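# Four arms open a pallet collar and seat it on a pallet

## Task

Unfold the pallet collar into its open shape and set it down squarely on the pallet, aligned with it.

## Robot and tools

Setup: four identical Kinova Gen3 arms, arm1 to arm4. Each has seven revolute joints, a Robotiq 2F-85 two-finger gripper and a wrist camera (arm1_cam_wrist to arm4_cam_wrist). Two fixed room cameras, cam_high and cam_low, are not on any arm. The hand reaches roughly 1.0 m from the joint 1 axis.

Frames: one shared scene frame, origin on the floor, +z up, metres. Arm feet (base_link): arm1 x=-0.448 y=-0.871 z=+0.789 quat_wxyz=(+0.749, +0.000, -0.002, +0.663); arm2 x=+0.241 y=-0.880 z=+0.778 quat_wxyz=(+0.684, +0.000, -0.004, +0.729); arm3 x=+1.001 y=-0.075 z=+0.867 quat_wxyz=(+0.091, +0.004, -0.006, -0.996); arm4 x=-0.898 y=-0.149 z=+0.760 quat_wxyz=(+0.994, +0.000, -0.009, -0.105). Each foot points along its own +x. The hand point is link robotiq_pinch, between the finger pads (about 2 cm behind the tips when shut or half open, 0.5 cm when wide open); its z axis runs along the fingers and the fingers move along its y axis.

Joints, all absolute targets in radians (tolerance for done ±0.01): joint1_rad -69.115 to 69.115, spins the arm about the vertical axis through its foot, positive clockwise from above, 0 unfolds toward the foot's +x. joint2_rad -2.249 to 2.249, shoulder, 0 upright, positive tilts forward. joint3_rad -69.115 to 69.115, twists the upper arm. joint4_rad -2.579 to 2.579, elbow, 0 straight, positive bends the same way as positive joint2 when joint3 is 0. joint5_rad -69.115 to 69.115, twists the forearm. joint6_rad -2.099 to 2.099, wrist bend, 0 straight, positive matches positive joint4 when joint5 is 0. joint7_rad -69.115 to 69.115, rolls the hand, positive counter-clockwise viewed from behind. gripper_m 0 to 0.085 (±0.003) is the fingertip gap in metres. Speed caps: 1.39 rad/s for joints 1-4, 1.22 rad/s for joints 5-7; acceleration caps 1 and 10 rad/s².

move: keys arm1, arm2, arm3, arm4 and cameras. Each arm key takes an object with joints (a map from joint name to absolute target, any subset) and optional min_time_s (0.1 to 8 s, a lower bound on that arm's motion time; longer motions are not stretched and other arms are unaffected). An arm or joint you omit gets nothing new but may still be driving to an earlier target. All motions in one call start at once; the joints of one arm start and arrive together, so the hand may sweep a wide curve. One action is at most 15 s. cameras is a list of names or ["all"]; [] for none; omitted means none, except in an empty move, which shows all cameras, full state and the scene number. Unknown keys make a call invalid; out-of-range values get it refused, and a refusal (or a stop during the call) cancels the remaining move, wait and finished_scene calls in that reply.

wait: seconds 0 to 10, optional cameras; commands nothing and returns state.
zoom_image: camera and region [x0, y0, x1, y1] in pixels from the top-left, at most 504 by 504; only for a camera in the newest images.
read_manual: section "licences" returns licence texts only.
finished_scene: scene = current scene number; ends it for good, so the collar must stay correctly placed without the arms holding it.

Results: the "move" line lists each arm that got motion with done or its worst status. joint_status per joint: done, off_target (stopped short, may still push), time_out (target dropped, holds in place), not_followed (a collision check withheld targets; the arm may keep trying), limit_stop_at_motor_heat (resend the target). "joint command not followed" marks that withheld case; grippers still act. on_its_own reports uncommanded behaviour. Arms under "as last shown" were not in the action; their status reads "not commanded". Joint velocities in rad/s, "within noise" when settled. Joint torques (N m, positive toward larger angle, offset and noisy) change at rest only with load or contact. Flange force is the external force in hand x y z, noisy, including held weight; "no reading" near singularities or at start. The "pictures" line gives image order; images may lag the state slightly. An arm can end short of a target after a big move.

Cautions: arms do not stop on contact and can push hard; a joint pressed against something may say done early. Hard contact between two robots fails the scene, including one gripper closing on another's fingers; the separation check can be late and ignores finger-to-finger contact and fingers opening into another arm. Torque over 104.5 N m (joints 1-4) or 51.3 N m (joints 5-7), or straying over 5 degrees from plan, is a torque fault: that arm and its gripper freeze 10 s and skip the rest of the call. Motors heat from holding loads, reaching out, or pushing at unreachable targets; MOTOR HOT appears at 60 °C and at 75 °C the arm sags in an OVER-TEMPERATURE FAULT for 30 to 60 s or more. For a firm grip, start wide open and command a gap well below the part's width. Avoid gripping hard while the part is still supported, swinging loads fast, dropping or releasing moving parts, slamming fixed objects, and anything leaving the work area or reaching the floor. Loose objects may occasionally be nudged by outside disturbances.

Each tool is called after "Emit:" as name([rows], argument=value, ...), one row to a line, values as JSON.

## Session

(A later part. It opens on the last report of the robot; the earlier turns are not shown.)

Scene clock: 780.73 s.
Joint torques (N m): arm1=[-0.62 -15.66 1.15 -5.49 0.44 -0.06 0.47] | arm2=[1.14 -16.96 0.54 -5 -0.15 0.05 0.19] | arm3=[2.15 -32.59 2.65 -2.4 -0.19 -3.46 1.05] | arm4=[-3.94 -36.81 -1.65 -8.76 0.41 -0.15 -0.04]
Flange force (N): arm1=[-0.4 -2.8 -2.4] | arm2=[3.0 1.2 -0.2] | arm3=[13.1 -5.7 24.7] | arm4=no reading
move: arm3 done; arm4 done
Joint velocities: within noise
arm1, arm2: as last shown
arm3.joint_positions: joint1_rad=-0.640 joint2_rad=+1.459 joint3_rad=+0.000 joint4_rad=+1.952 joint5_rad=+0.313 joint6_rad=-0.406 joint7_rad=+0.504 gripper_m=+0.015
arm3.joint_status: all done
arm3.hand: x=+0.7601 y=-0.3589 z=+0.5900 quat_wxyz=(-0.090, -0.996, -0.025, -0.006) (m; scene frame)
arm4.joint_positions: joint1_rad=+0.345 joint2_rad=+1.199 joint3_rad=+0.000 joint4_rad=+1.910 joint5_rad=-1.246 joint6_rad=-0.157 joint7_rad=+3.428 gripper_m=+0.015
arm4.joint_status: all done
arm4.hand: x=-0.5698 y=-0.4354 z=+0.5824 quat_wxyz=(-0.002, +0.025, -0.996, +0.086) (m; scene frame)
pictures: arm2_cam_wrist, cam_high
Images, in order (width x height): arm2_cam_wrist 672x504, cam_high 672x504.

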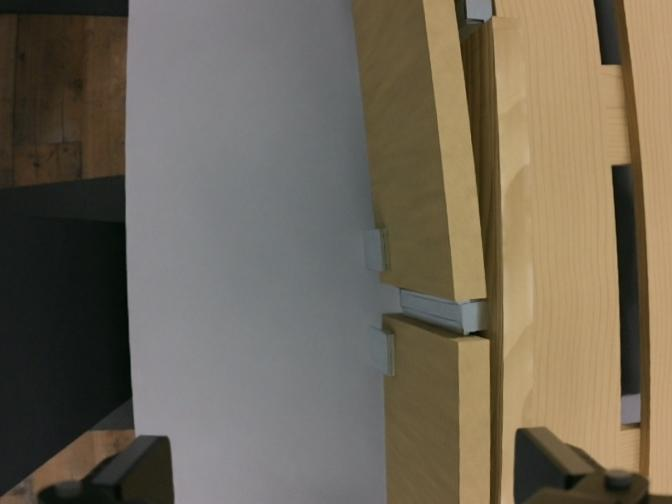

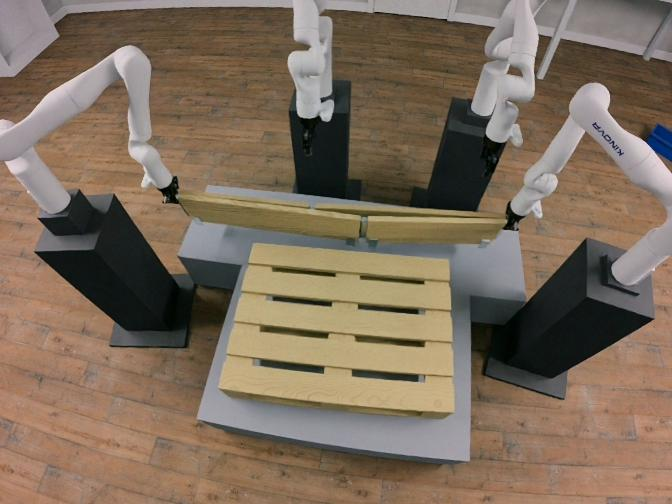

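Emit:
move(arm3={"joints":{"joint1_rad":-0.6923,"joint2_rad":1.3392,"joint3_rad":0,"joint4_rad":1.9835,"joint5_rad":0.2351,"joint6_rad":-0.2501,"joint7_rad":0.5173},"min_time_s":2.5}, arm4={"joints":{"joint1_rad":0.3943,"joint2_rad":1.0946,"joint3_rad":0,"joint4_rad":1.8994,"joint5_rad":-2.5256,"joint6_rad":-0.1343,"joint7_rad":4.7606},"min_time_s":2.5})

Emit:
move(arm3={"joints":{"joint1_rad":-0.7390,"joint2_rad":1.2267,"joint3_rad":0,"joint4_rad":1.9901,"joint5_rad":0,"joint6_rad":-0.0752,"joint7_rad":0.7006},"min_time_s":2.5}, arm4={"joints":{"joint1_rad":0.4407,"joint2_rad":1.0040,"joint3_rad":0,"joint4_rad":1.8673,"joint5_rad":-3.1416,"joint6_rad":-0.2857,"joint7_rad":5.4146},"min_time_s":2.5}, cameras=["all"])

Scene clock: 790.73 s.
Joint torques (N m): arm1=[-0.64 -15.69 1.17 -5.55 0.43 -0.05 0.45] | arm2=[1.13 -16.95 0.5 -4.96 -0.13 0.04 0.1] | arm3=[6.69 -38.11 10.39 -9.43 -1.09 -4.83 1.01] | arm4=[-8.46 -41.64 -8.3 -17.73 -0.39 9.72 -0.09]
Flange force (N): arm1=[-0.4 -3.0 -2.2] | arm2=[2.8 1.3 -0.3] | arm3=[29.9 -3.5 26.9] | arm4=[25.4 0.0 26.6]
move: arm3 done; arm4 done
Joint velocities: within noise
arm1, arm2: as last shown
arm3.joint_positions: joint1_rad=-0.692 joint2_rad=+1.339 joint3_rad=+0.000 joint4_rad=+1.984 joint5_rad=+0.235 joint6_rad=-0.250 joint7_rad=+0.517 gripper_m=+0.015
arm3.joint_status: all done
arm3.hand: x=+0.7589 y=-0.3589 z=+0.6300 quat_wxyz=(-0.048, -0.999, -0.025, -0.005) (m; scene frame)
arm4.joint_positions: joint1_rad=+0.394 joint2_rad=+1.095 joint3_rad=+0.000 joint4_rad=+1.899 joint5_rad=-2.526 joint6_rad=-0.134 joint7_rad=+4.761 gripper_m=+0.015
arm4.joint_status: all done
arm4.hand: x=-0.5684 y=-0.4351 z=+0.6224 quat_wxyz=(-0.001, +0.026, -0.999, +0.044) (m; scene frame)
pictures: none

Scene clock: 793.53 s.
Joint torques (N m): arm1=[-0.59 -15.68 1.2 -5.51 0.42 -0.07 0.46] | arm2=[1.18 -16.95 0.51 -5.01 -0.13 0.04 0.12] | arm3=[14.01 -45.67 21.82 -20.28 -0.42 -10.39 0.94] | arm4=[-16.1 -47.7 -19.41 -29.6 -3.81 12.78 -0.07]
Flange force (N): arm1=[-0.3 -2.9 -2.3] | arm2=[3.0 1.1 -0.2] | arm3=[55.5 0.2 29.0] | arm4=[52.4 -2.0 28.9]
move: arm3 done; arm4 done
Joint velocities: within noise
arm1.joint_positions: joint1_rad=-0.067 joint2_rad=+0.611 joint3_rad=+0.000 joint4_rad=+1.918 joint5_rad=+0.000 joint6_rad=+0.612 joint7_rad=+0.055 gripper_m=+0.085
arm1.joint_status: not commanded
arm1.hand: x=-0.4000 y=-0.4510 z=+0.8512 quat_wxyz=(-0.001, +0.000, -1.000, -0.002) (m; scene frame)
arm2.joint_positions: joint1_rad=-0.089 joint2_rad=+0.602 joint3_rad=+0.000 joint4_rad=+1.879 joint5_rad=+0.000 joint6_rad=+0.661 joint7_rad=-0.153 gripper_m=+0.085
arm2.joint_status: not commanded
arm2.hand: x=+0.1996 y=-0.4502 z=+0.8519 quat_wxyz=(-0.003, +0.000, -1.000, -0.003) (m; scene frame)
arm3.joint_positions: joint1_rad=-0.739 joint2_rad=+1.227 joint3_rad=+0.000 joint4_rad=+1.990 joint5_rad=+0.000 joint6_rad=-0.075 joint7_rad=+0.701 gripper_m=+0.015
arm3.joint_status: all done
arm3.hand: x=+0.7576 y=-0.3588 z=+0.6700 quat_wxyz=(-0.005, -1.000, -0.025, -0.004) (m; scene frame)
arm4.joint_positions: joint1_rad=+0.441 joint2_rad=+1.004 joint3_rad=+0.000 joint4_rad=+1.867 joint5_rad=-3.142 joint6_rad=-0.286 joint7_rad=+5.415 gripper_m=+0.015
arm4.joint_status: all done
arm4.hand: x=-0.5661 y=-0.4322 z=+0.6624 quat_wxyz=(-0.002, +0.025, -1.000, -0.003) (m; scene frame)
pictures: arm1_cam_wrist, arm2_cam_wrist, arm3_cam_wrist, arm4_cam_wrist, cam_high, cam_low
Images, in order (width x height): arm1_cam_wrist 672x504, arm2_cam_wrist 672x504, arm3_cam_wrist 672x504, arm4_cam_wrist 672x504, cam_high 672x504, cam_low 672x504.

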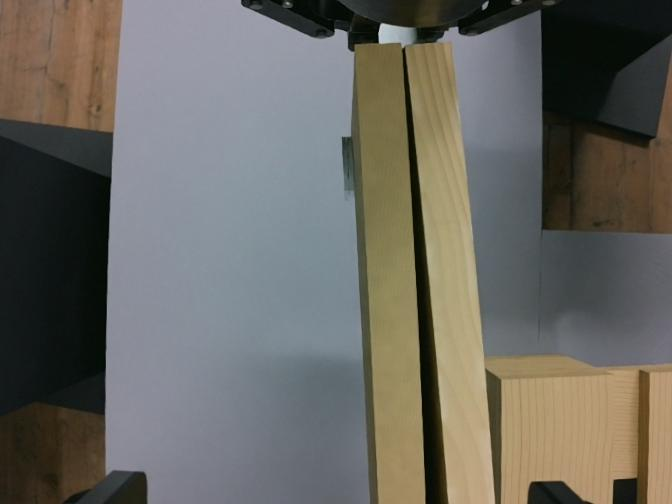

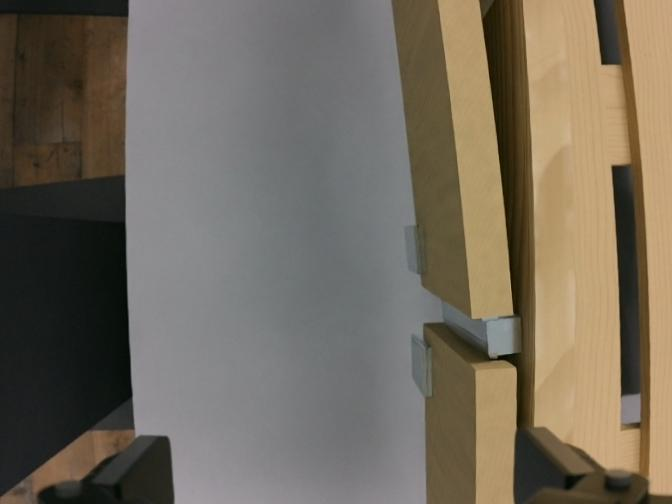

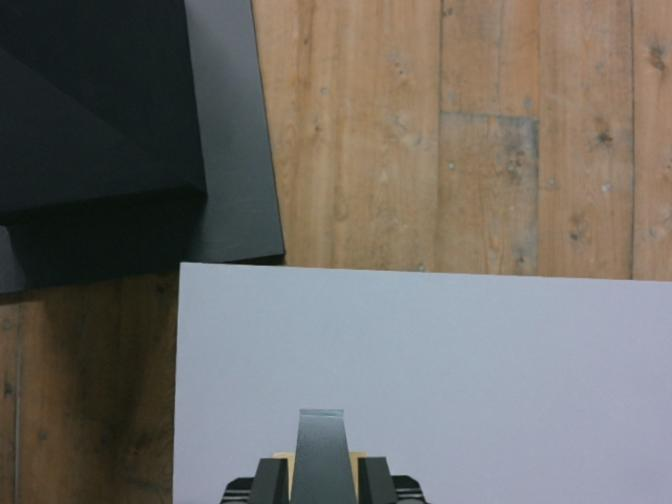

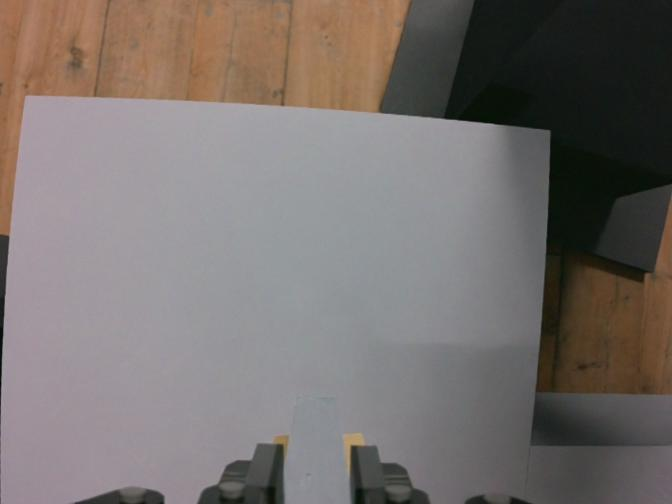

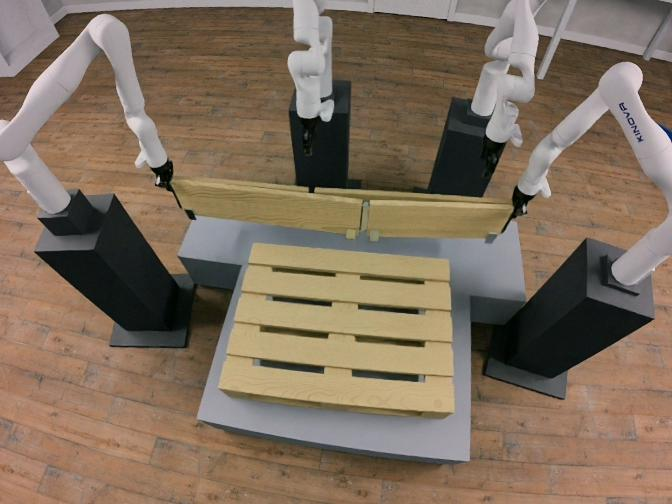

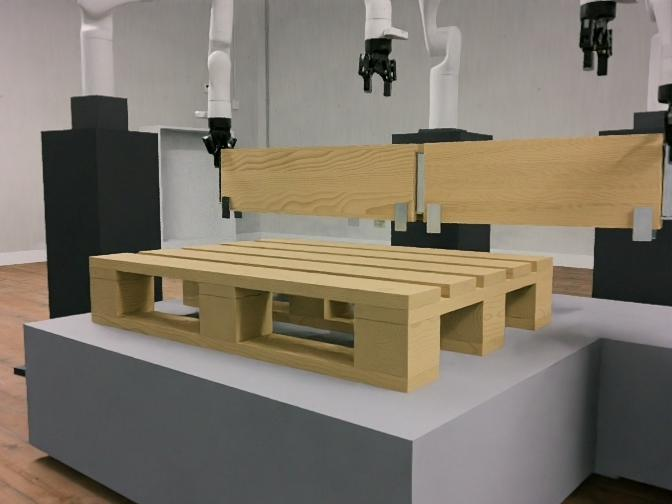

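Emit:
zoom_image(camera="arm2_cam_wrist", region=[380, 0, 580, 200])

Emit:
zoom_image(camera="arm2_cam_wrist", region=[380, 250, 580, 450])

Emit:
zoom_image(camera="cam_high", region=[160, 160, 540, 260])

Scaled by 2.520.

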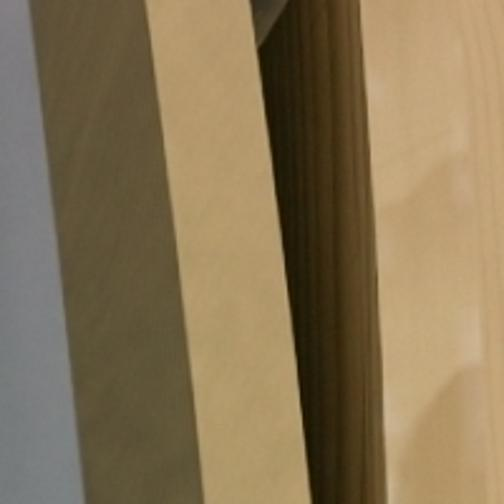

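Scaled by 2.520.

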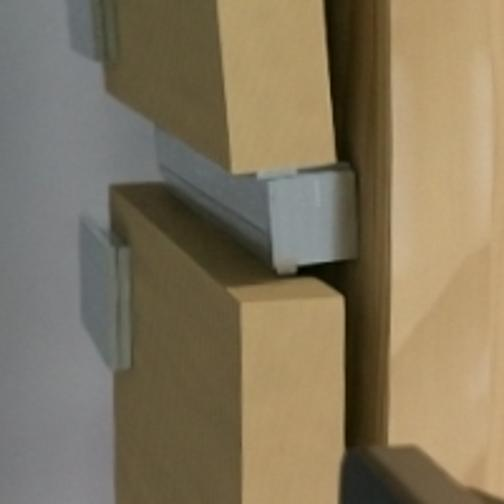

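Scaled by 1.326 from the camera's 672x504 image, which has a finer 960x720 frame.

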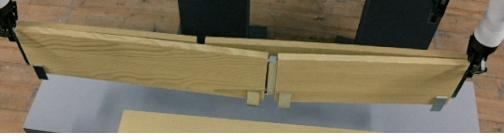

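Emit:
move(arm2={"joints":{"joint1_rad":-0.3161,"joint2_rad":0.8724,"joint3_rad":0,"joint4_rad":1.6287,"joint5_rad":0,"joint6_rad":0.6405,"joint7_rad":-0.2967,"gripper_m":0.026}}, cameras=["arm2_cam_wrist"])

Emit:
zoom_image(camera="arm2_cam_wrist", region=[220, 304, 480, 504])

Scene clock: 872.53 s.
Joint torques (N m): arm1=[-0.62 -15.67 1.22 -5.52 0.43 -0.05 0.47] | arm2=[1.18 -20.69 0.54 -4.86 -0.15 0.04 0.15] | arm3=[14.05 -45.64 21.85 -20.36 -0.42 -10.41 0.95] | arm4=[-16.12 -47.69 -19.31 -29.68 -3.87 12.82 -0.07]
Flange force (N): arm1=[-0.4 -2.9 -2.3] | arm2=[2.7 0.8 -0.2] | arm3=[55.7 0.1 28.7] | arm4=[52.6 -1.9 28.8]
move: arm2 done
MOTOR HOT: the motor of arm4's joint2_rad reports 62 °C; the controller stops that arm at 75 °C. To cool a motor, set the load down, stop pushing, or move to a pose that needs little force.
Joint velocities: within noise
arm1, arm3: as last shown
arm2.joint_positions: joint1_rad=-0.316 joint2_rad=+0.872 joint3_rad=+0.000 joint4_rad=+1.629 joint5_rad=+0.000 joint6_rad=+0.640 joint7_rad=-0.297 gripper_m=+0.026
arm2.joint_status: all done
arm2.hand: x=+0.0751 y=-0.3968 z=+0.7715 quat_wxyz=(-0.003, +0.041, -0.999, -0.003) (m; scene frame)
arm3.hand: x=+0.7575 y=-0.3588 z=+0.6700 quat_wxyz=(-0.005, -1.000, -0.025, -0.004) (m; scene frame)
arm4.joint_positions: joint1_rad=+0.441 joint2_rad=+1.004 joint3_rad=+0.000 joint4_rad=+1.867 joint5_rad=-3.142 joint6_rad=-0.286 joint7_rad=+5.415 gripper_m=+0.015
arm4.joint_status: not commanded
arm4.hand: x=-0.5661 y=-0.4321 z=+0.6624 quat_wxyz=(-0.002, +0.025, -1.000, -0.004) (m; scene frame)
pictures: arm2_cam_wrist
Images, in order (width x height): arm2_cam_wrist 672x504.

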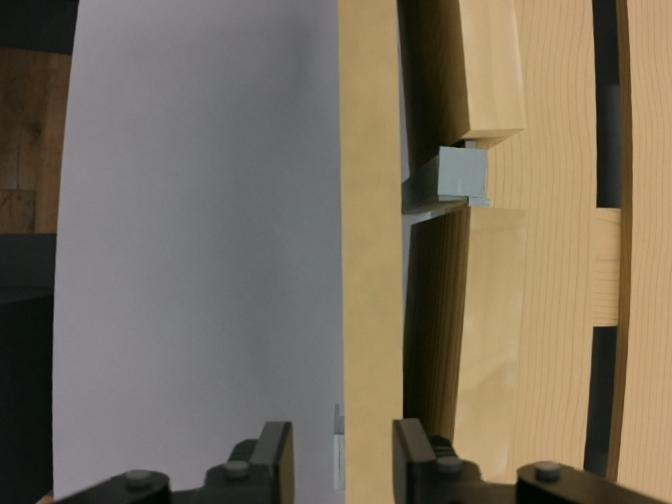

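Scaled by 1.938.

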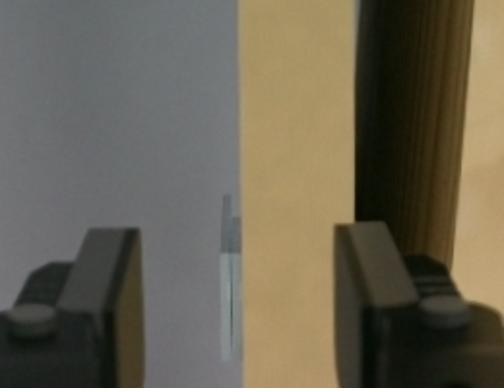

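Emit:
move(arm2={"joints":{"joint1_rad":-0.3102,"joint2_rad":0.9333,"joint3_rad":0,"joint4_rad":1.5940,"joint5_rad":0,"joint6_rad":0.6143,"joint7_rad":-0.2908,"gripper_m":0.022}}, cameras=["arm2_cam_wrist"])

Scene clock: 890.50 s.
Joint torques (N m): arm1=[-0.6 -15.69 1.15 -5.55 0.43 -0.04 0.47] | arm2=[1.15 -21.3 0.61 -4.67 -0.17 0.06 0.13] | arm3=[14.03 -45.63 21.87 -20.33 -0.42 -10.41 0.94] | arm4=[-16.11 -47.64 -19.43 -29.72 -3.86 12.8 -0.03]
Flange force (N): arm1=[-0.3 -3.0 -2.2] | arm2=[2.6 0.9 0.0] | arm3=[55.6 0.1 28.8] | arm4=[52.7 -1.7 28.7]
move: arm2 done
MOTOR HOT: still on. The motor of arm4's joint2_rad reports 64 °C.
Joint velocities: within noise
arm1, arm3: as last shown
arm2.joint_positions: joint1_rad=-0.310 joint2_rad=+0.933 joint3_rad=+0.000 joint4_rad=+1.594 joint5_rad=+0.000 joint6_rad=+0.614 joint7_rad=-0.291 gripper_m=+0.022
arm2.joint_status: all done
arm2.hand: x=+0.0747 y=-0.3872 z=+0.7466 quat_wxyz=(-0.003, +0.041, -0.999, -0.003) (m; scene frame)
arm4.joint_positions: joint1_rad=+0.441 joint2_rad=+1.004 joint3_rad=+0.000 joint4_rad=+1.867 joint5_rad=-3.142 joint6_rad=-0.286 joint7_rad=+5.415 gripper_m=+0.015
arm4.joint_status: not commanded
arm4.hand: x=-0.5661 y=-0.4321 z=+0.6624 quat_wxyz=(-0.002, +0.025, -1.000, -0.004) (m; scene frame)
pictures: arm2_cam_wrist
Images, in order (width x height): arm2_cam_wrist 672x504.

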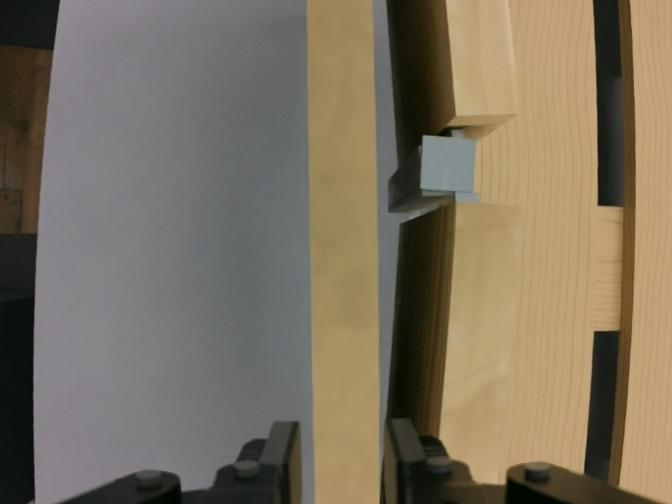

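Emit:
move(arm2={"joints":{"joint1_rad":-0.3103,"joint2_rad":0.9965,"joint3_rad":0,"joint4_rad":1.5868,"joint5_rad":0,"joint6_rad":0.5583,"joint7_rad":-0.2909},"min_time_s":1.2}, cameras=["arm2_cam_wrist"])

Emit:
move(arm2={"joints":{"gripper_m":0.0}}, cameras=["arm2_cam_wrist"])

Scene clock: 905.60 s.
Joint torques (N m): arm1=[-0.64 -15.69 1.18 -5.5 0.43 -0.06 0.48] | arm2=[1.16 -21.54 0.6 -4.23 -0.16 0.09 0.15] | arm3=[14.05 -45.65 21.85 -20.33 -0.42 -10.39 0.95] | arm4=[-16.07 -47.66 -19.39 -29.66 -3.85 12.82 -0.05]
Flange force (N): arm1=[-0.4 -2.8 -2.3] | arm2=[2.6 0.8 0.1] | arm3=[55.7 0.2 28.8] | arm4=[52.5 -1.8 28.7]
move: arm2 done
MOTOR HOT: still on. The motor of arm4's joint2_rad reports 66 °C.
Joint velocities: within noise
arm1, arm3: as last shown
arm2.joint_positions: joint1_rad=-0.310 joint2_rad=+0.996 joint3_rad=+0.000 joint4_rad=+1.587 joint5_rad=+0.000 joint6_rad=+0.558 joint7_rad=-0.291 gripper_m=+0.022
arm2.joint_status: all done
arm2.hand: x=+0.0747 y=-0.3865 z=+0.7150 quat_wxyz=(-0.003, +0.041, -0.999, -0.003) (m; scene frame)
arm4.joint_positions: joint1_rad=+0.441 joint2_rad=+1.004 joint3_rad=+0.000 joint4_rad=+1.867 joint5_rad=-3.142 joint6_rad=-0.286 joint7_rad=+5.415 gripper_m=+0.015
arm4.joint_status: not commanded
arm4.hand: x=-0.5661 y=-0.4321 z=+0.6624 quat_wxyz=(-0.002, +0.025, -1.000, -0.004) (m; scene frame)
pictures: arm2_cam_wrist
Images, in order (width x height): arm2_cam_wrist 672x504.

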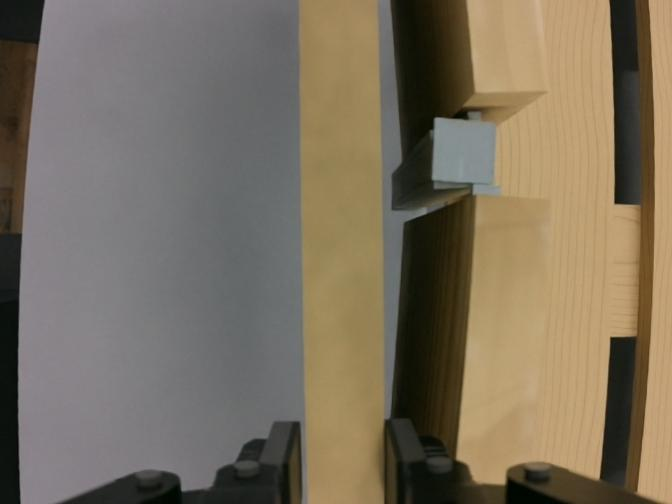

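Scene clock: 906.27 s.
Joint torques (N m): arm1=[-0.62 -15.68 1.18 -5.52 0.43 -0.07 0.47] | arm2=[0.8 -18.69 0.09 -3.05 -0.19 0.23 0.23] | arm3=[13.81 -46.31 21.54 -19.78 -0.45 -10.17 0.89] | arm4=[-16.17 -48.61 -19.26 -29.46 -3.86 12.57 -0.01]
Flange force (N): arm1=[-0.4 -2.9 -2.3] | arm2=[2.2 1.6 -5.1] | arm3=[54.5 0.2 31.6] | arm4=[52.1 -2.4 31.5]
move: arm2 off_target
MOTOR HOT: still on. The motor of arm4's joint2_rad reports 67 °C.
Joint velocities: within noise
arm1, arm3: as last shown
arm2.joint_positions: joint1_rad=-0.310 joint2_rad=+0.996 joint3_rad=+0.000 joint4_rad=+1.587 joint5_rad=+0.000 joint6_rad=+0.558 joint7_rad=-0.291 gripper_m=+0.017
arm2.joint_status: gripper_m off_target (ended at +0.017, target +0.000)
arm2.hand: x=+0.0747 y=-0.3866 z=+0.7150 quat_wxyz=(-0.003, +0.041, -0.999, -0.003) (m; scene frame)
arm4.joint_positions: joint1_rad=+0.441 joint2_rad=+1.004 joint3_rad=+0.000 joint4_rad=+1.867 joint5_rad=-3.142 joint6_rad=-0.286 joint7_rad=+5.415 gripper_m=+0.015
arm4.joint_status: not commanded
arm4.hand: x=-0.5661 y=-0.4321 z=+0.6624 quat_wxyz=(-0.002, +0.025, -1.000, -0.003) (m; scene frame)
pictures: arm2_cam_wrist
Images, in order (width x height): arm2_cam_wrist 672x504.

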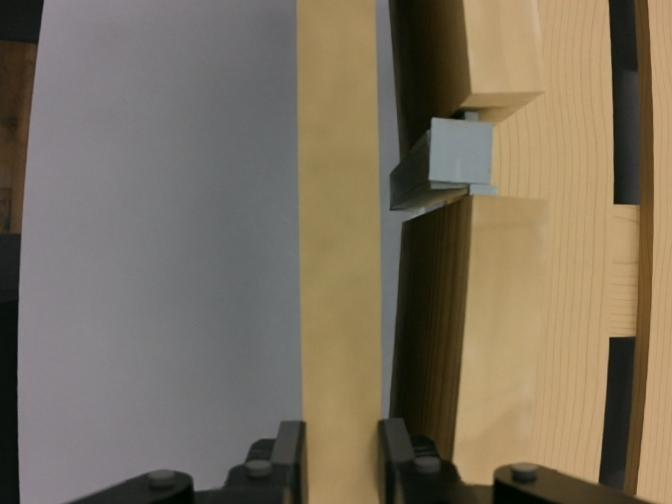

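Emit:
move(arm2={"joints":{"joint1_rad":-0.3358,"joint2_rad":0.9575,"joint3_rad":0,"joint4_rad":1.7129,"joint5_rad":0,"joint6_rad":0.4712,"joint7_rad":-0.3694},"min_time_s":1.5}, arm3={"joints":{"joint1_rad":-0.7421,"joint2_rad":1.2269,"joint3_rad":0,"joint4_rad":1.9929,"joint5_rad":0,"joint6_rad":-0.0782,"joint7_rad":0.6975},"min_time_s":1.0}, arm4={"joints":{"joint1_rad":0.4475,"joint2_rad":1.0033,"joint3_rad":0,"joint4_rad":1.8754,"joint5_rad":-3.1416,"joint6_rad":-0.2783,"joint7_rad":5.4214},"min_time_s":1.0}, cameras=["all"])

Scene clock: 926.73 s.
Joint torques (N m): arm1=[-0.61 -15.68 1.18 -5.51 0.43 -0.08 0.48] | arm2=[0.55 -16.2 -0.2 -1.16 -0.28 0.75 0.19] | arm3=[5.25 -37 8.07 -8.01 -0.24 -4.54 0.55] | arm4=[-9.49 -39.15 -8.87 -14.5 0 4.62 1.96]
Flange force (N): arm1=[-0.3 -2.8 -2.3] | arm2=[2.5 3.3 -7.1] | arm3=[22.7 -1.1 30.8] | arm4=[22.6 -3.0 32.1]
move: arm2 done; arm3 done; arm4 done
MOTOR HOT: still on. The motor of arm4's joint2_rad reports 69 °C.
Joint velocities: within noise
arm1: as last shown
arm2.joint_positions: joint1_rad=-0.336 joint2_rad=+0.957 joint3_rad=+0.000 joint4_rad=+1.713 joint5_rad=+0.000 joint6_rad=+0.471 joint7_rad=-0.369 gripper_m=+0.017
arm2.joint_status: all done
arm2.hand: x=+0.0750 y=-0.4214 z=+0.7150 quat_wxyz=(-0.003, +0.015, -1.000, -0.003) (m; scene frame)
arm3.joint_positions: joint1_rad=-0.742 joint2_rad=+1.227 joint3_rad=+0.000 joint4_rad=+1.993 joint5_rad=+0.000 joint6_rad=-0.078 joint7_rad=+0.697 gripper_m=+0.015
arm3.joint_status: all done
arm3.hand: x=+0.7589 y=-0.3588 z=+0.6700 quat_wxyz=(-0.005, -1.000, -0.025, -0.004) (m; scene frame)
arm4.joint_positions: joint1_rad=+0.447 joint2_rad=+1.003 joint3_rad=+0.000 joint4_rad=+1.875 joint5_rad=-3.142 joint6_rad=-0.278 joint7_rad=+5.421 gripper_m=+0.015
arm4.joint_status: all done
arm4.hand: x=-0.5698 y=-0.4329 z=+0.6620 quat_wxyz=(-0.003, +0.025, -1.000, -0.003) (m; scene frame)
pictures: arm1_cam_wrist, arm2_cam_wrist, arm3_cam_wrist, arm4_cam_wrist, cam_high, cam_low
Images, in order (width x height): arm1_cam_wrist 672x504, arm2_cam_wrist 672x504, arm3_cam_wrist 672x504, arm4_cam_wrist 672x504, cam_high 672x504, cam_low 672x504.

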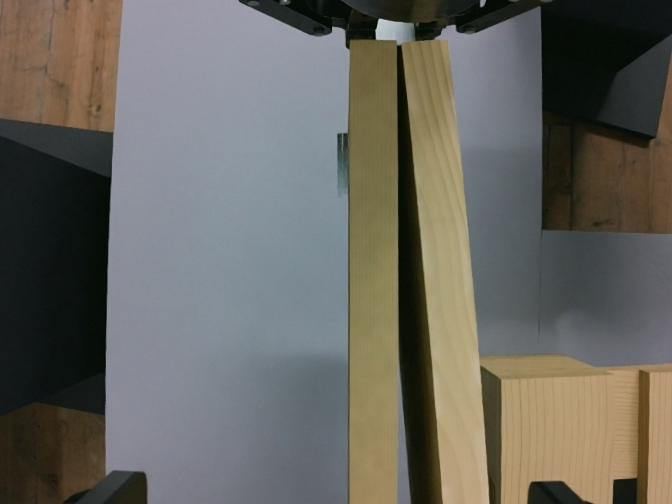

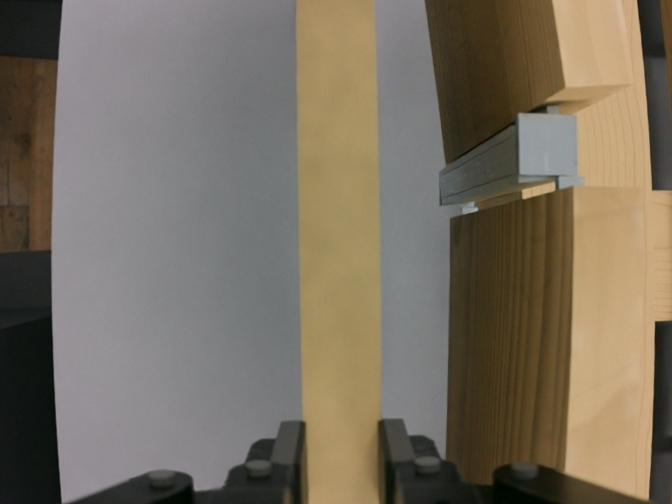

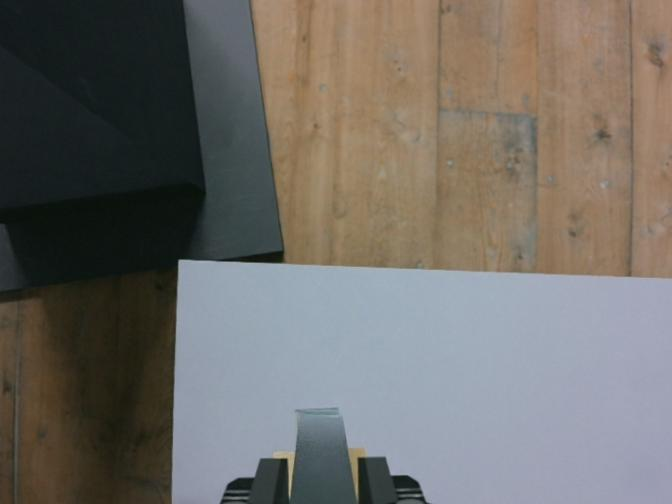

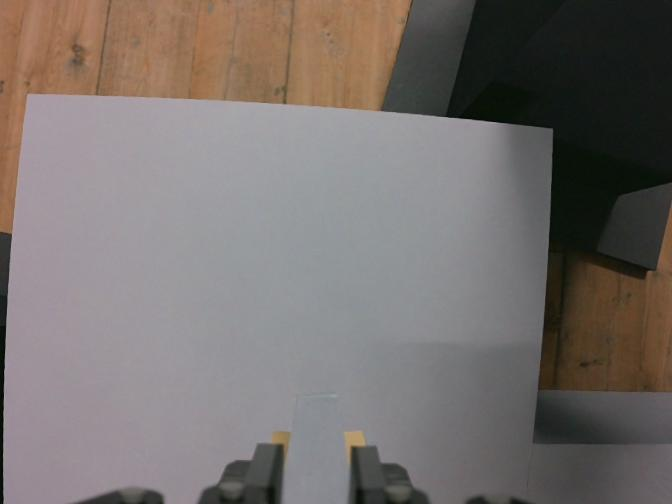

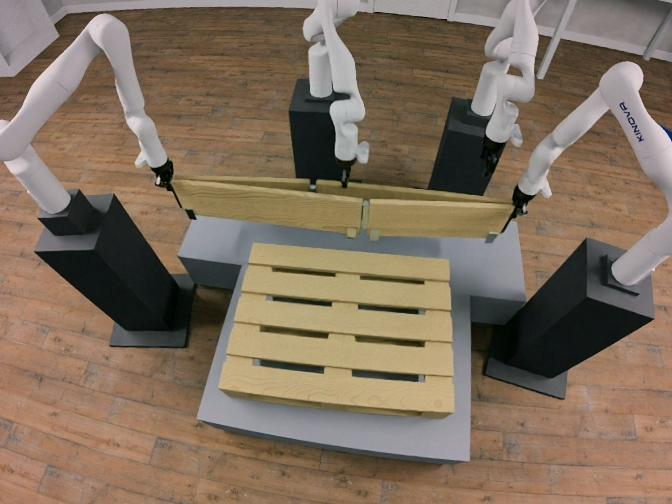

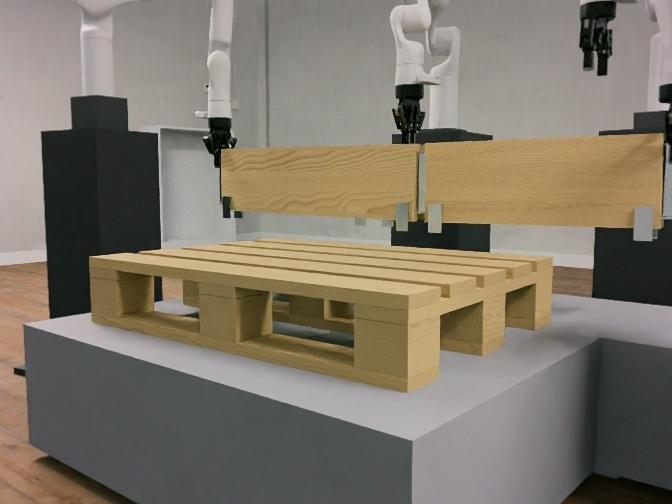

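Emit:
move(arm2={"joints":{"joint1_rad":-0.3745,"joint2_rad":0.9118,"joint3_rad":0,"joint4_rad":1.8602,"joint5_rad":0,"joint6_rad":0.3696,"joint7_rad":-0.4761},"min_time_s":1.5}, arm1={"joints":{"joint1_rad":0.0951,"joint2_rad":0.8027,"joint3_rad":0,"joint4_rad":1.9021,"joint5_rad":0,"joint6_rad":0.4368,"joint7_rad":0.1789,"gripper_m":0.045}}, cameras=["arm1_cam_wrist","arm2_cam_wrist","cam_high"])

Scene clock: 948.30 s.
Joint torques (N m): arm1=[-0.6 -17.11 1.26 -4.16 0.43 -0.05 0.48] | arm2=[-7.61 -21.41 -10.15 -3.03 -2.45 0.16 0.16] | arm3=[-4.37 -22 -5.87 7.01 0.91 3.03 1.27] | arm4=[-5.33 -30.01 -3.01 -4.85 1.27 -0.51 2.16]
Flange force (N): arm1=[-0.2 -2.7 -3.0] | arm2=[-14.2 9.8 5.6] | arm3=[-12.7 1.1 22.1] | arm4=[6.7 -4.2 25.0]
move: arm1 done; arm2 done
MOTOR HOT: still on. The motor of arm4's joint2_rad reports 67 °C.
Joint velocities: within noise
arm1.joint_positions: joint1_rad=+0.095 joint2_rad=+0.803 joint3_rad=+0.000 joint4_rad=+1.902 joint5_rad=+0.000 joint6_rad=+0.437 joint7_rad=+0.179 gripper_m=+0.045
arm1.joint_status: all done
arm1.hand: x=-0.3297 y=-0.4507 z=+0.7714 quat_wxyz=(-0.001, -0.019, -1.000, -0.002) (m; scene frame)
arm2.joint_positions: joint1_rad=-0.374 joint2_rad=+0.912 joint3_rad=+0.000 joint4_rad=+1.860 joint5_rad=+0.000 joint6_rad=+0.370 joint7_rad=-0.476 gripper_m=+0.017
arm2.joint_status: all done
arm2.hand: x=+0.0746 y=-0.4649 z=+0.7171 quat_wxyz=(-0.003, -0.019, -1.000, -0.003) (m; scene frame)
arm3: as last shown
arm3.hand: x=+0.7589 y=-0.3589 z=+0.6701 quat_wxyz=(-0.006, -1.000, -0.025, -0.004) (m; scene frame)
arm4.joint_positions: joint1_rad=+0.447 joint2_rad=+1.003 joint3_rad=+0.000 joint4_rad=+1.875 joint5_rad=-3.142 joint6_rad=-0.278 joint7_rad=+5.421 gripper_m=+0.015
arm4.joint_status: not commanded
arm4.hand: x=-0.5698 y=-0.4329 z=+0.6620 quat_wxyz=(-0.003, +0.025, -1.000, -0.004) (m; scene frame)
pictures: arm1_cam_wrist, arm2_cam_wrist, cam_high
Images, in order (width x height): arm1_cam_wrist 672x504, arm2_cam_wrist 672x504, cam_high 672x504.

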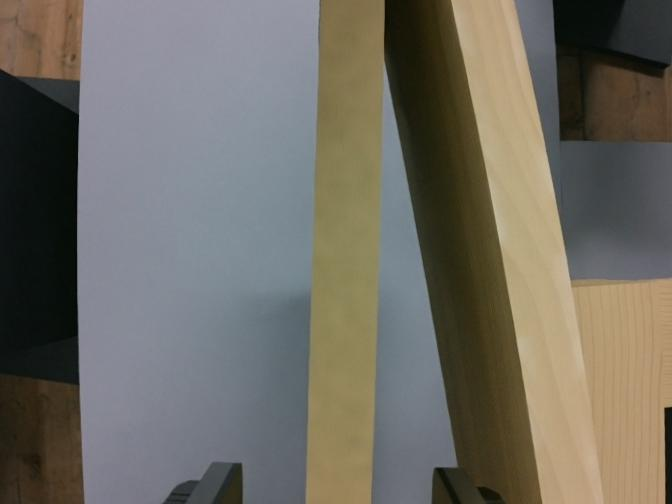

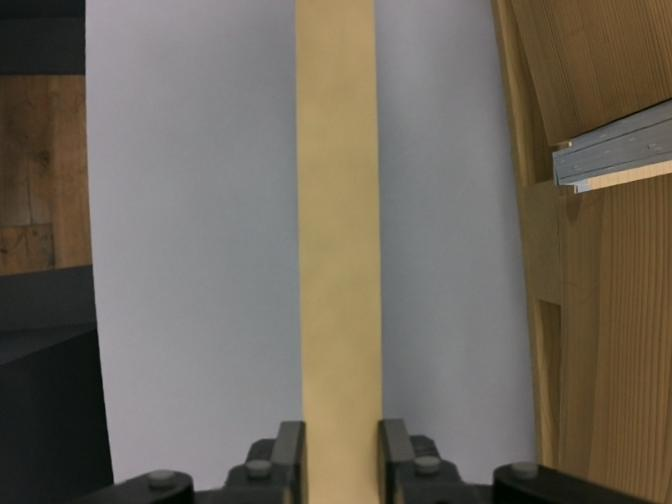

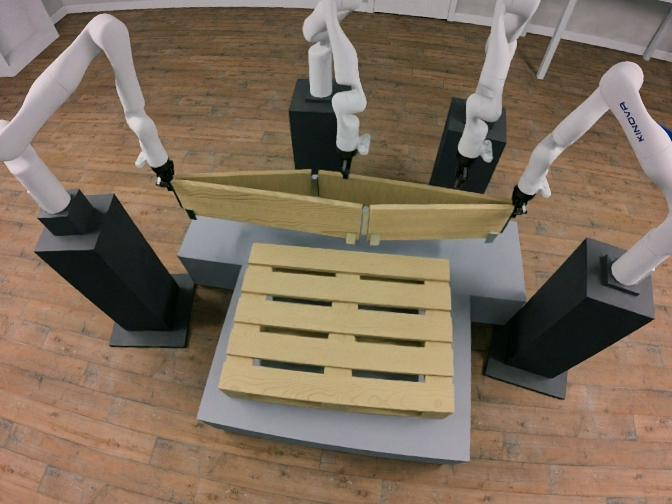

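Emit:
move(arm1={"joints":{"joint1_rad":0.0949,"joint2_rad":0.9302,"joint3_rad":0,"joint4_rad":1.8921,"joint5_rad":0,"joint6_rad":0.3193,"joint7_rad":0.1667},"min_time_s":1.0})

Emit:
move(arm1={"joints":{"gripper_m":0.0}}, cameras=["arm1_cam_wrist"])

Scene clock: 965.50 s.
Joint torques (N m): arm1=[-0.56 -17.79 1.27 -3.21 0.43 -0.03 0.47] | arm2=[-7.6 -21.39 -10.08 -2.91 -2.46 0.23 0.2] | arm3=[-4.49 -21.75 -6.07 7.19 0.95 3.11 1.22] | arm4=[-5.21 -29.82 -2.85 -4.51 1.31 -0.64 2.21]
Flange force (N): arm1=[-0.2 -2.5 -3.3] | arm2=[-14.1 9.9 5.7] | arm3=[-13.2 1.2 21.8] | arm4=[5.9 -4.4 25.0]
move: arm1 done
MOTOR HOT: still on. The motor of arm4's joint2_rad reports 64 °C.
Joint velocities: within noise
arm1.joint_positions: joint1_rad=+0.095 joint2_rad=+0.930 joint3_rad=+0.000 joint4_rad=+1.892 joint5_rad=+0.000 joint6_rad=+0.319 joint7_rad=+0.167 gripper_m=+0.045
arm1.joint_status: all done
arm1.hand: x=-0.3296 y=-0.4501 z=+0.7169 quat_wxyz=(-0.001, -0.025, -1.000, -0.002) (m; scene frame)
arm2, arm3: as last shown
arm2.joint_positions: joint1_rad=-0.375 joint2_rad=+0.912 joint3_rad=+0.000 joint4_rad=+1.860 joint5_rad=+0.000 joint6_rad=+0.370 joint7_rad=-0.476 gripper_m=+0.017
arm3.hand: x=+0.7589 y=-0.3588 z=+0.6700 quat_wxyz=(-0.005, -1.000, -0.025, -0.004) (m; scene frame)
arm4.joint_positions: joint1_rad=+0.447 joint2_rad=+1.003 joint3_rad=+0.000 joint4_rad=+1.875 joint5_rad=-3.142 joint6_rad=-0.278 joint7_rad=+5.421 gripper_m=+0.015
arm4.joint_status: not commanded
arm4.hand: x=-0.5699 y=-0.4329 z=+0.6620 quat_wxyz=(-0.002, +0.025, -1.000, -0.004) (m; scene frame)
pictures: none

Scene clock: 966.33 s.
Joint torques (N m): arm1=[-0.22 -14.32 1.58 -2.64 0.42 -0.18 0.36] | arm2=[-7.33 -22.66 -9.7 -2.76 -2.39 0.52 0.17] | arm3=[-4.9 -21.17 -6.64 7.89 1 3.47 1.27] | arm4=[-4.32 -31.18 -1.62 -3.56 1.49 -1.49 2.17]
Flange force (N): arm1=[0.4 -2.7 -11.7] | arm2=[-13.2 10.5 9.3] | arm3=[-14.7 1.3 21.7] | arm4=[3.3 -4.2 30.3]
move: arm1 off_target
MOTOR HOT: still on. The motor of arm4's joint2_rad reports 64 °C.
Joint velocities: within noise
arm1.joint_positions: joint1_rad=+0.095 joint2_rad=+0.930 joint3_rad=+0.000 joint4_rad=+1.892 joint5_rad=+0.000 joint6_rad=+0.319 joint7_rad=+0.167 gripper_m=+0.017
arm1.joint_status: gripper_m off_target (ended at +0.017, target +0.000)
arm1.hand: x=-0.3296 y=-0.4500 z=+0.7169 quat_wxyz=(-0.001, -0.025, -1.000, -0.002) (m; scene frame)
arm2, arm3: as last shown
arm4.joint_positions: joint1_rad=+0.448 joint2_rad=+1.003 joint3_rad=+0.000 joint4_rad=+1.875 joint5_rad=-3.142 joint6_rad=-0.278 joint7_rad=+5.421 gripper_m=+0.015
arm4.joint_status: not commanded
arm4.hand: x=-0.5699 y=-0.4329 z=+0.6619 quat_wxyz=(-0.002, +0.025, -1.000, -0.004) (m; scene frame)
pictures: arm1_cam_wrist
Images, in order (width x height): arm1_cam_wrist 672x504.

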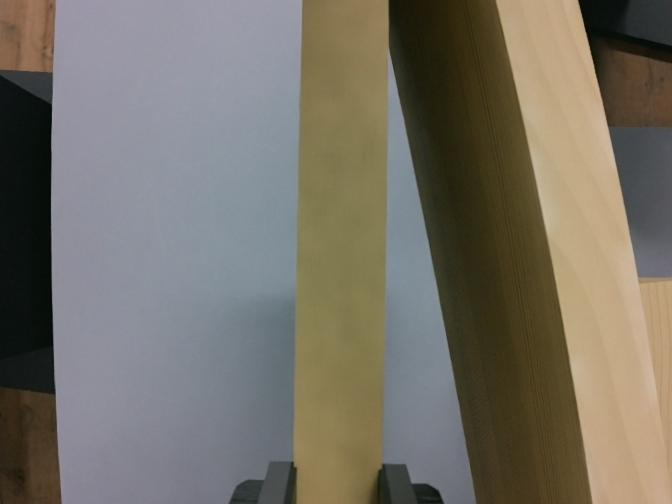

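Emit:
wait(seconds=0.1, cameras=["arm3_cam_wrist","arm4_cam_wrist"])

Emit:
zoom_image(camera="arm3_cam_wrist", region=[220, 384, 440, 504])

Emit:
zoom_image(camera="arm4_cam_wrist", region=[210, 384, 430, 504])

Emit:
zoom_image(camera="cam_high", region=[150, 150, 540, 260])

Scene clock: 1018.27 s.
Joint torques (N m): arm1=[-0.31 -14.07 1.46 -2.66 0.34 -0.22 0.32] | arm2=[-7.35 -22.76 -9.76 -2.91 -2.48 0.48 0.14] | arm3=[-4.85 -21.1 -6.64 7.84 1.01 3.47 1.27] | arm4=[-4.41 -31.57 -1.8 -3.87 1.44 -1.28 2.16]
Flange force (N): arm1=[0.2 -2.9 -12.3] | arm2=[-13.4 10.3 9.4] | arm3=[-14.5 1.3 21.5] | arm4=[3.6 -4.2 30.7]
MOTOR HOT: still on. The motor of arm4's joint2_rad reports 62 °C.
Joint velocities: within noise
arm1.joint_positions: joint1_rad=+0.095 joint2_rad=+0.930 joint3_rad=+0.000 joint4_rad=+1.892 joint5_rad=+0.000 joint6_rad=+0.319 joint7_rad=+0.167 gripper_m=+0.017
arm1.joint_status: gripper_m off_target (ended at +0.017, target +0.000)
arm1.hand: x=-0.3296 y=-0.4501 z=+0.7169 quat_wxyz=(-0.001, -0.025, -1.000, -0.002) (m; scene frame)
arm2.joint_positions: joint1_rad=-0.375 joint2_rad=+0.912 joint3_rad=+0.000 joint4_rad=+1.860 joint5_rad=+0.000 joint6_rad=+0.370 joint7_rad=-0.476 gripper_m=+0.017
arm2.joint_status: not commanded
arm2.hand: x=+0.0746 y=-0.4649 z=+0.7171 quat_wxyz=(-0.003, -0.019, -1.000, -0.003) (m; scene frame)
arm3.joint_positions: joint1_rad=-0.742 joint2_rad=+1.227 joint3_rad=+0.000 joint4_rad=+1.993 joint5_rad=+0.000 joint6_rad=-0.078 joint7_rad=+0.697 gripper_m=+0.015
arm3.joint_status: not commanded
arm3.hand: x=+0.7589 y=-0.3588 z=+0.6700 quat_wxyz=(-0.005, -1.000, -0.025, -0.004) (m; scene frame)
arm4.joint_positions: joint1_rad=+0.448 joint2_rad=+1.003 joint3_rad=+0.000 joint4_rad=+1.875 joint5_rad=-3.142 joint6_rad=-0.278 joint7_rad=+5.421 gripper_m=+0.015
arm4.joint_status: not commanded
arm4.hand: x=-0.5699 y=-0.4329 z=+0.6620 quat_wxyz=(-0.002, +0.025, -1.000, -0.004) (m; scene frame)
wait: 0.10 s; at rest from the start
pictures: arm3_cam_wrist, arm4_cam_wrist
Images, in order (width x height): arm3_cam_wrist 672x504, arm4_cam_wrist 672x504.

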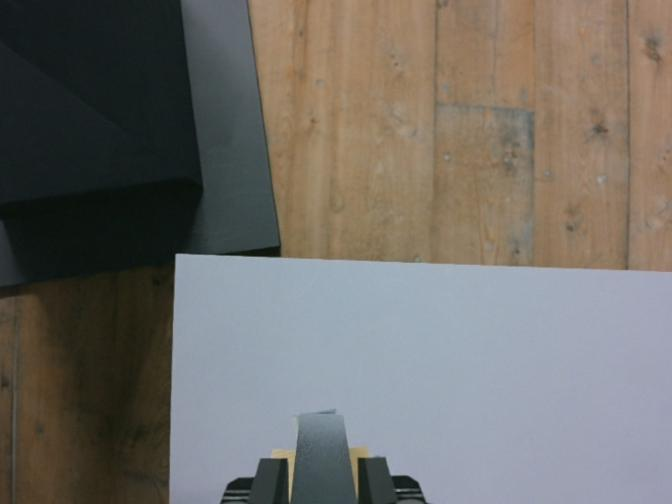

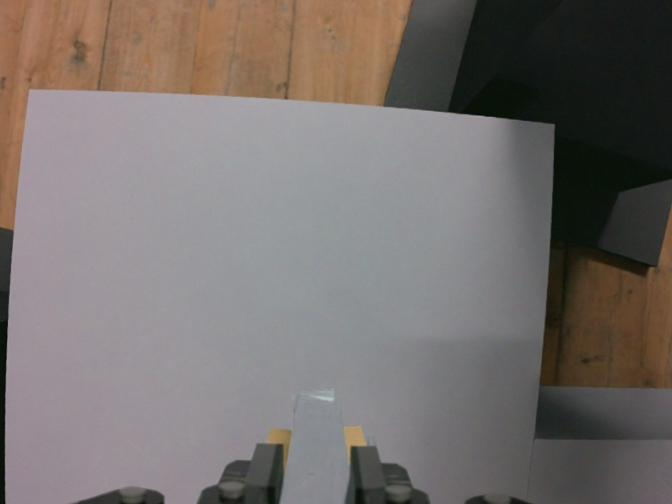

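Scaled by 2.291.

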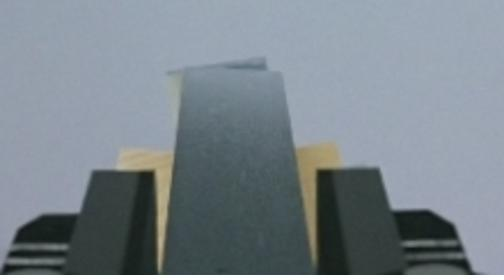

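Scaled by 2.291.

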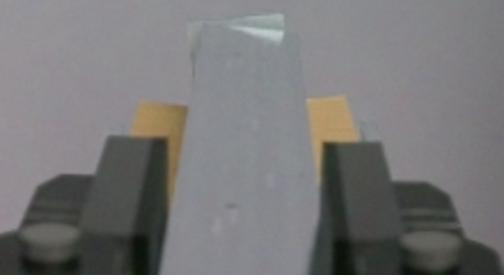

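This scene's latest camera images include none from cam_high. They are from: arm3_cam_wrist, arm4_cam_wrist. cam_high's image comes with the result of a call that names it in "cameras".

Emit:
move(arm3={"joints":{"joint1_rad":-0.4961,"joint2_rad":1.2446,"joint3_rad":0,"joint4_rad":2.1240,"joint5_rad":0,"joint6_rad":-0.2270,"joint7_rad":0.8555},"min_time_s":1.5}, arm4={"joints":{"joint7_rad":5.333},"min_time_s":1.5}, cameras=["cam_high","arm3_cam_wrist"])

Scene clock: 1056.83 s.
Joint torques (N m): arm1=[-0.14 -14.82 1.63 -1.43 0.36 0.58 0.34] | arm2=[-5.79 -23.9 -7.8 -5.47 -1.94 -0.9 0.21] | arm3=[0.32 -17.87 -2.02 11.12 -0.72 3.96 -0.68] | arm4=[-0.14 -31.56 1.39 -5.91 -1.46 -0.37 -0.82]
Flange force (N): arm1=[0.0 -0.2 -8.5] | arm2=[-11.9 4.6 8.5] | arm3=[-10.6 6.4 20.6] | arm4=[5.2 0.6 27.9]
move: arm3 done; arm4 done
MOTOR HOT: still on. The motor of arm4's joint2_rad reports 60 °C.
Joint velocities: within noise
arm1: as last shown
arm1.hand: x=-0.3295 y=-0.4500 z=+0.7169 quat_wxyz=(-0.001, -0.025, -1.000, -0.002) (m; scene frame)
arm2.joint_positions: joint1_rad=-0.374 joint2_rad=+0.912 joint3_rad=+0.000 joint4_rad=+1.860 joint5_rad=+0.000 joint6_rad=+0.370 joint7_rad=-0.476 gripper_m=+0.017
arm2.joint_status: not commanded
arm2.hand: x=+0.0746 y=-0.4648 z=+0.7172 quat_wxyz=(-0.003, -0.019, -1.000, -0.003) (m; scene frame)
arm3.joint_positions: joint1_rad=-0.496 joint2_rad=+1.245 joint3_rad=+0.000 joint4_rad=+2.124 joint5_rad=+0.000 joint6_rad=-0.227 joint7_rad=+0.855 gripper_m=+0.015
arm3.joint_status: all done
arm3.hand: x=+0.7318 y=-0.2636 z=+0.6689 quat_wxyz=(-0.005, -1.000, +0.019, -0.004) (m; scene frame)
arm4.joint_positions: joint1_rad=+0.447 joint2_rad=+1.003 joint3_rad=+0.000 joint4_rad=+1.875 joint5_rad=-3.142 joint6_rad=-0.278 joint7_rad=+5.333 gripper_m=+0.015
arm4.joint_status: all done
arm4.hand: x=-0.5698 y=-0.4329 z=+0.6620 quat_wxyz=(-0.002, -0.019, -1.000, -0.004) (m; scene frame)
pictures: arm3_cam_wrist, cam_high
Images, in order (width x height): arm3_cam_wrist 672x504, cam_high 672x504.

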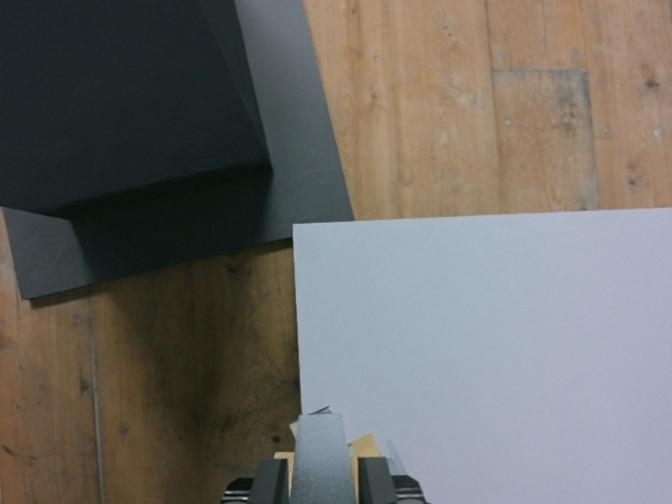

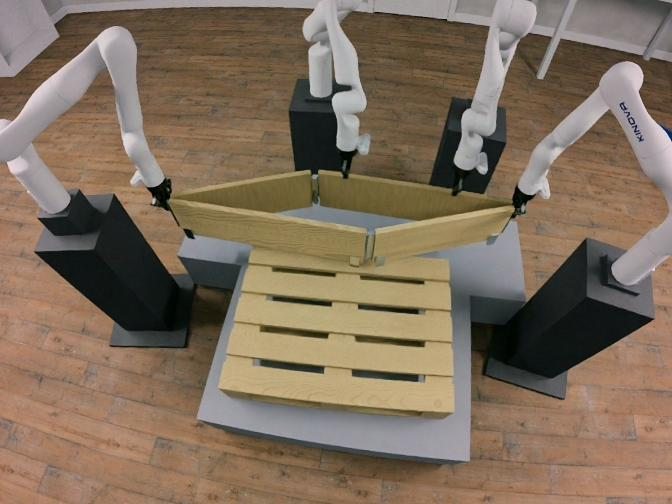

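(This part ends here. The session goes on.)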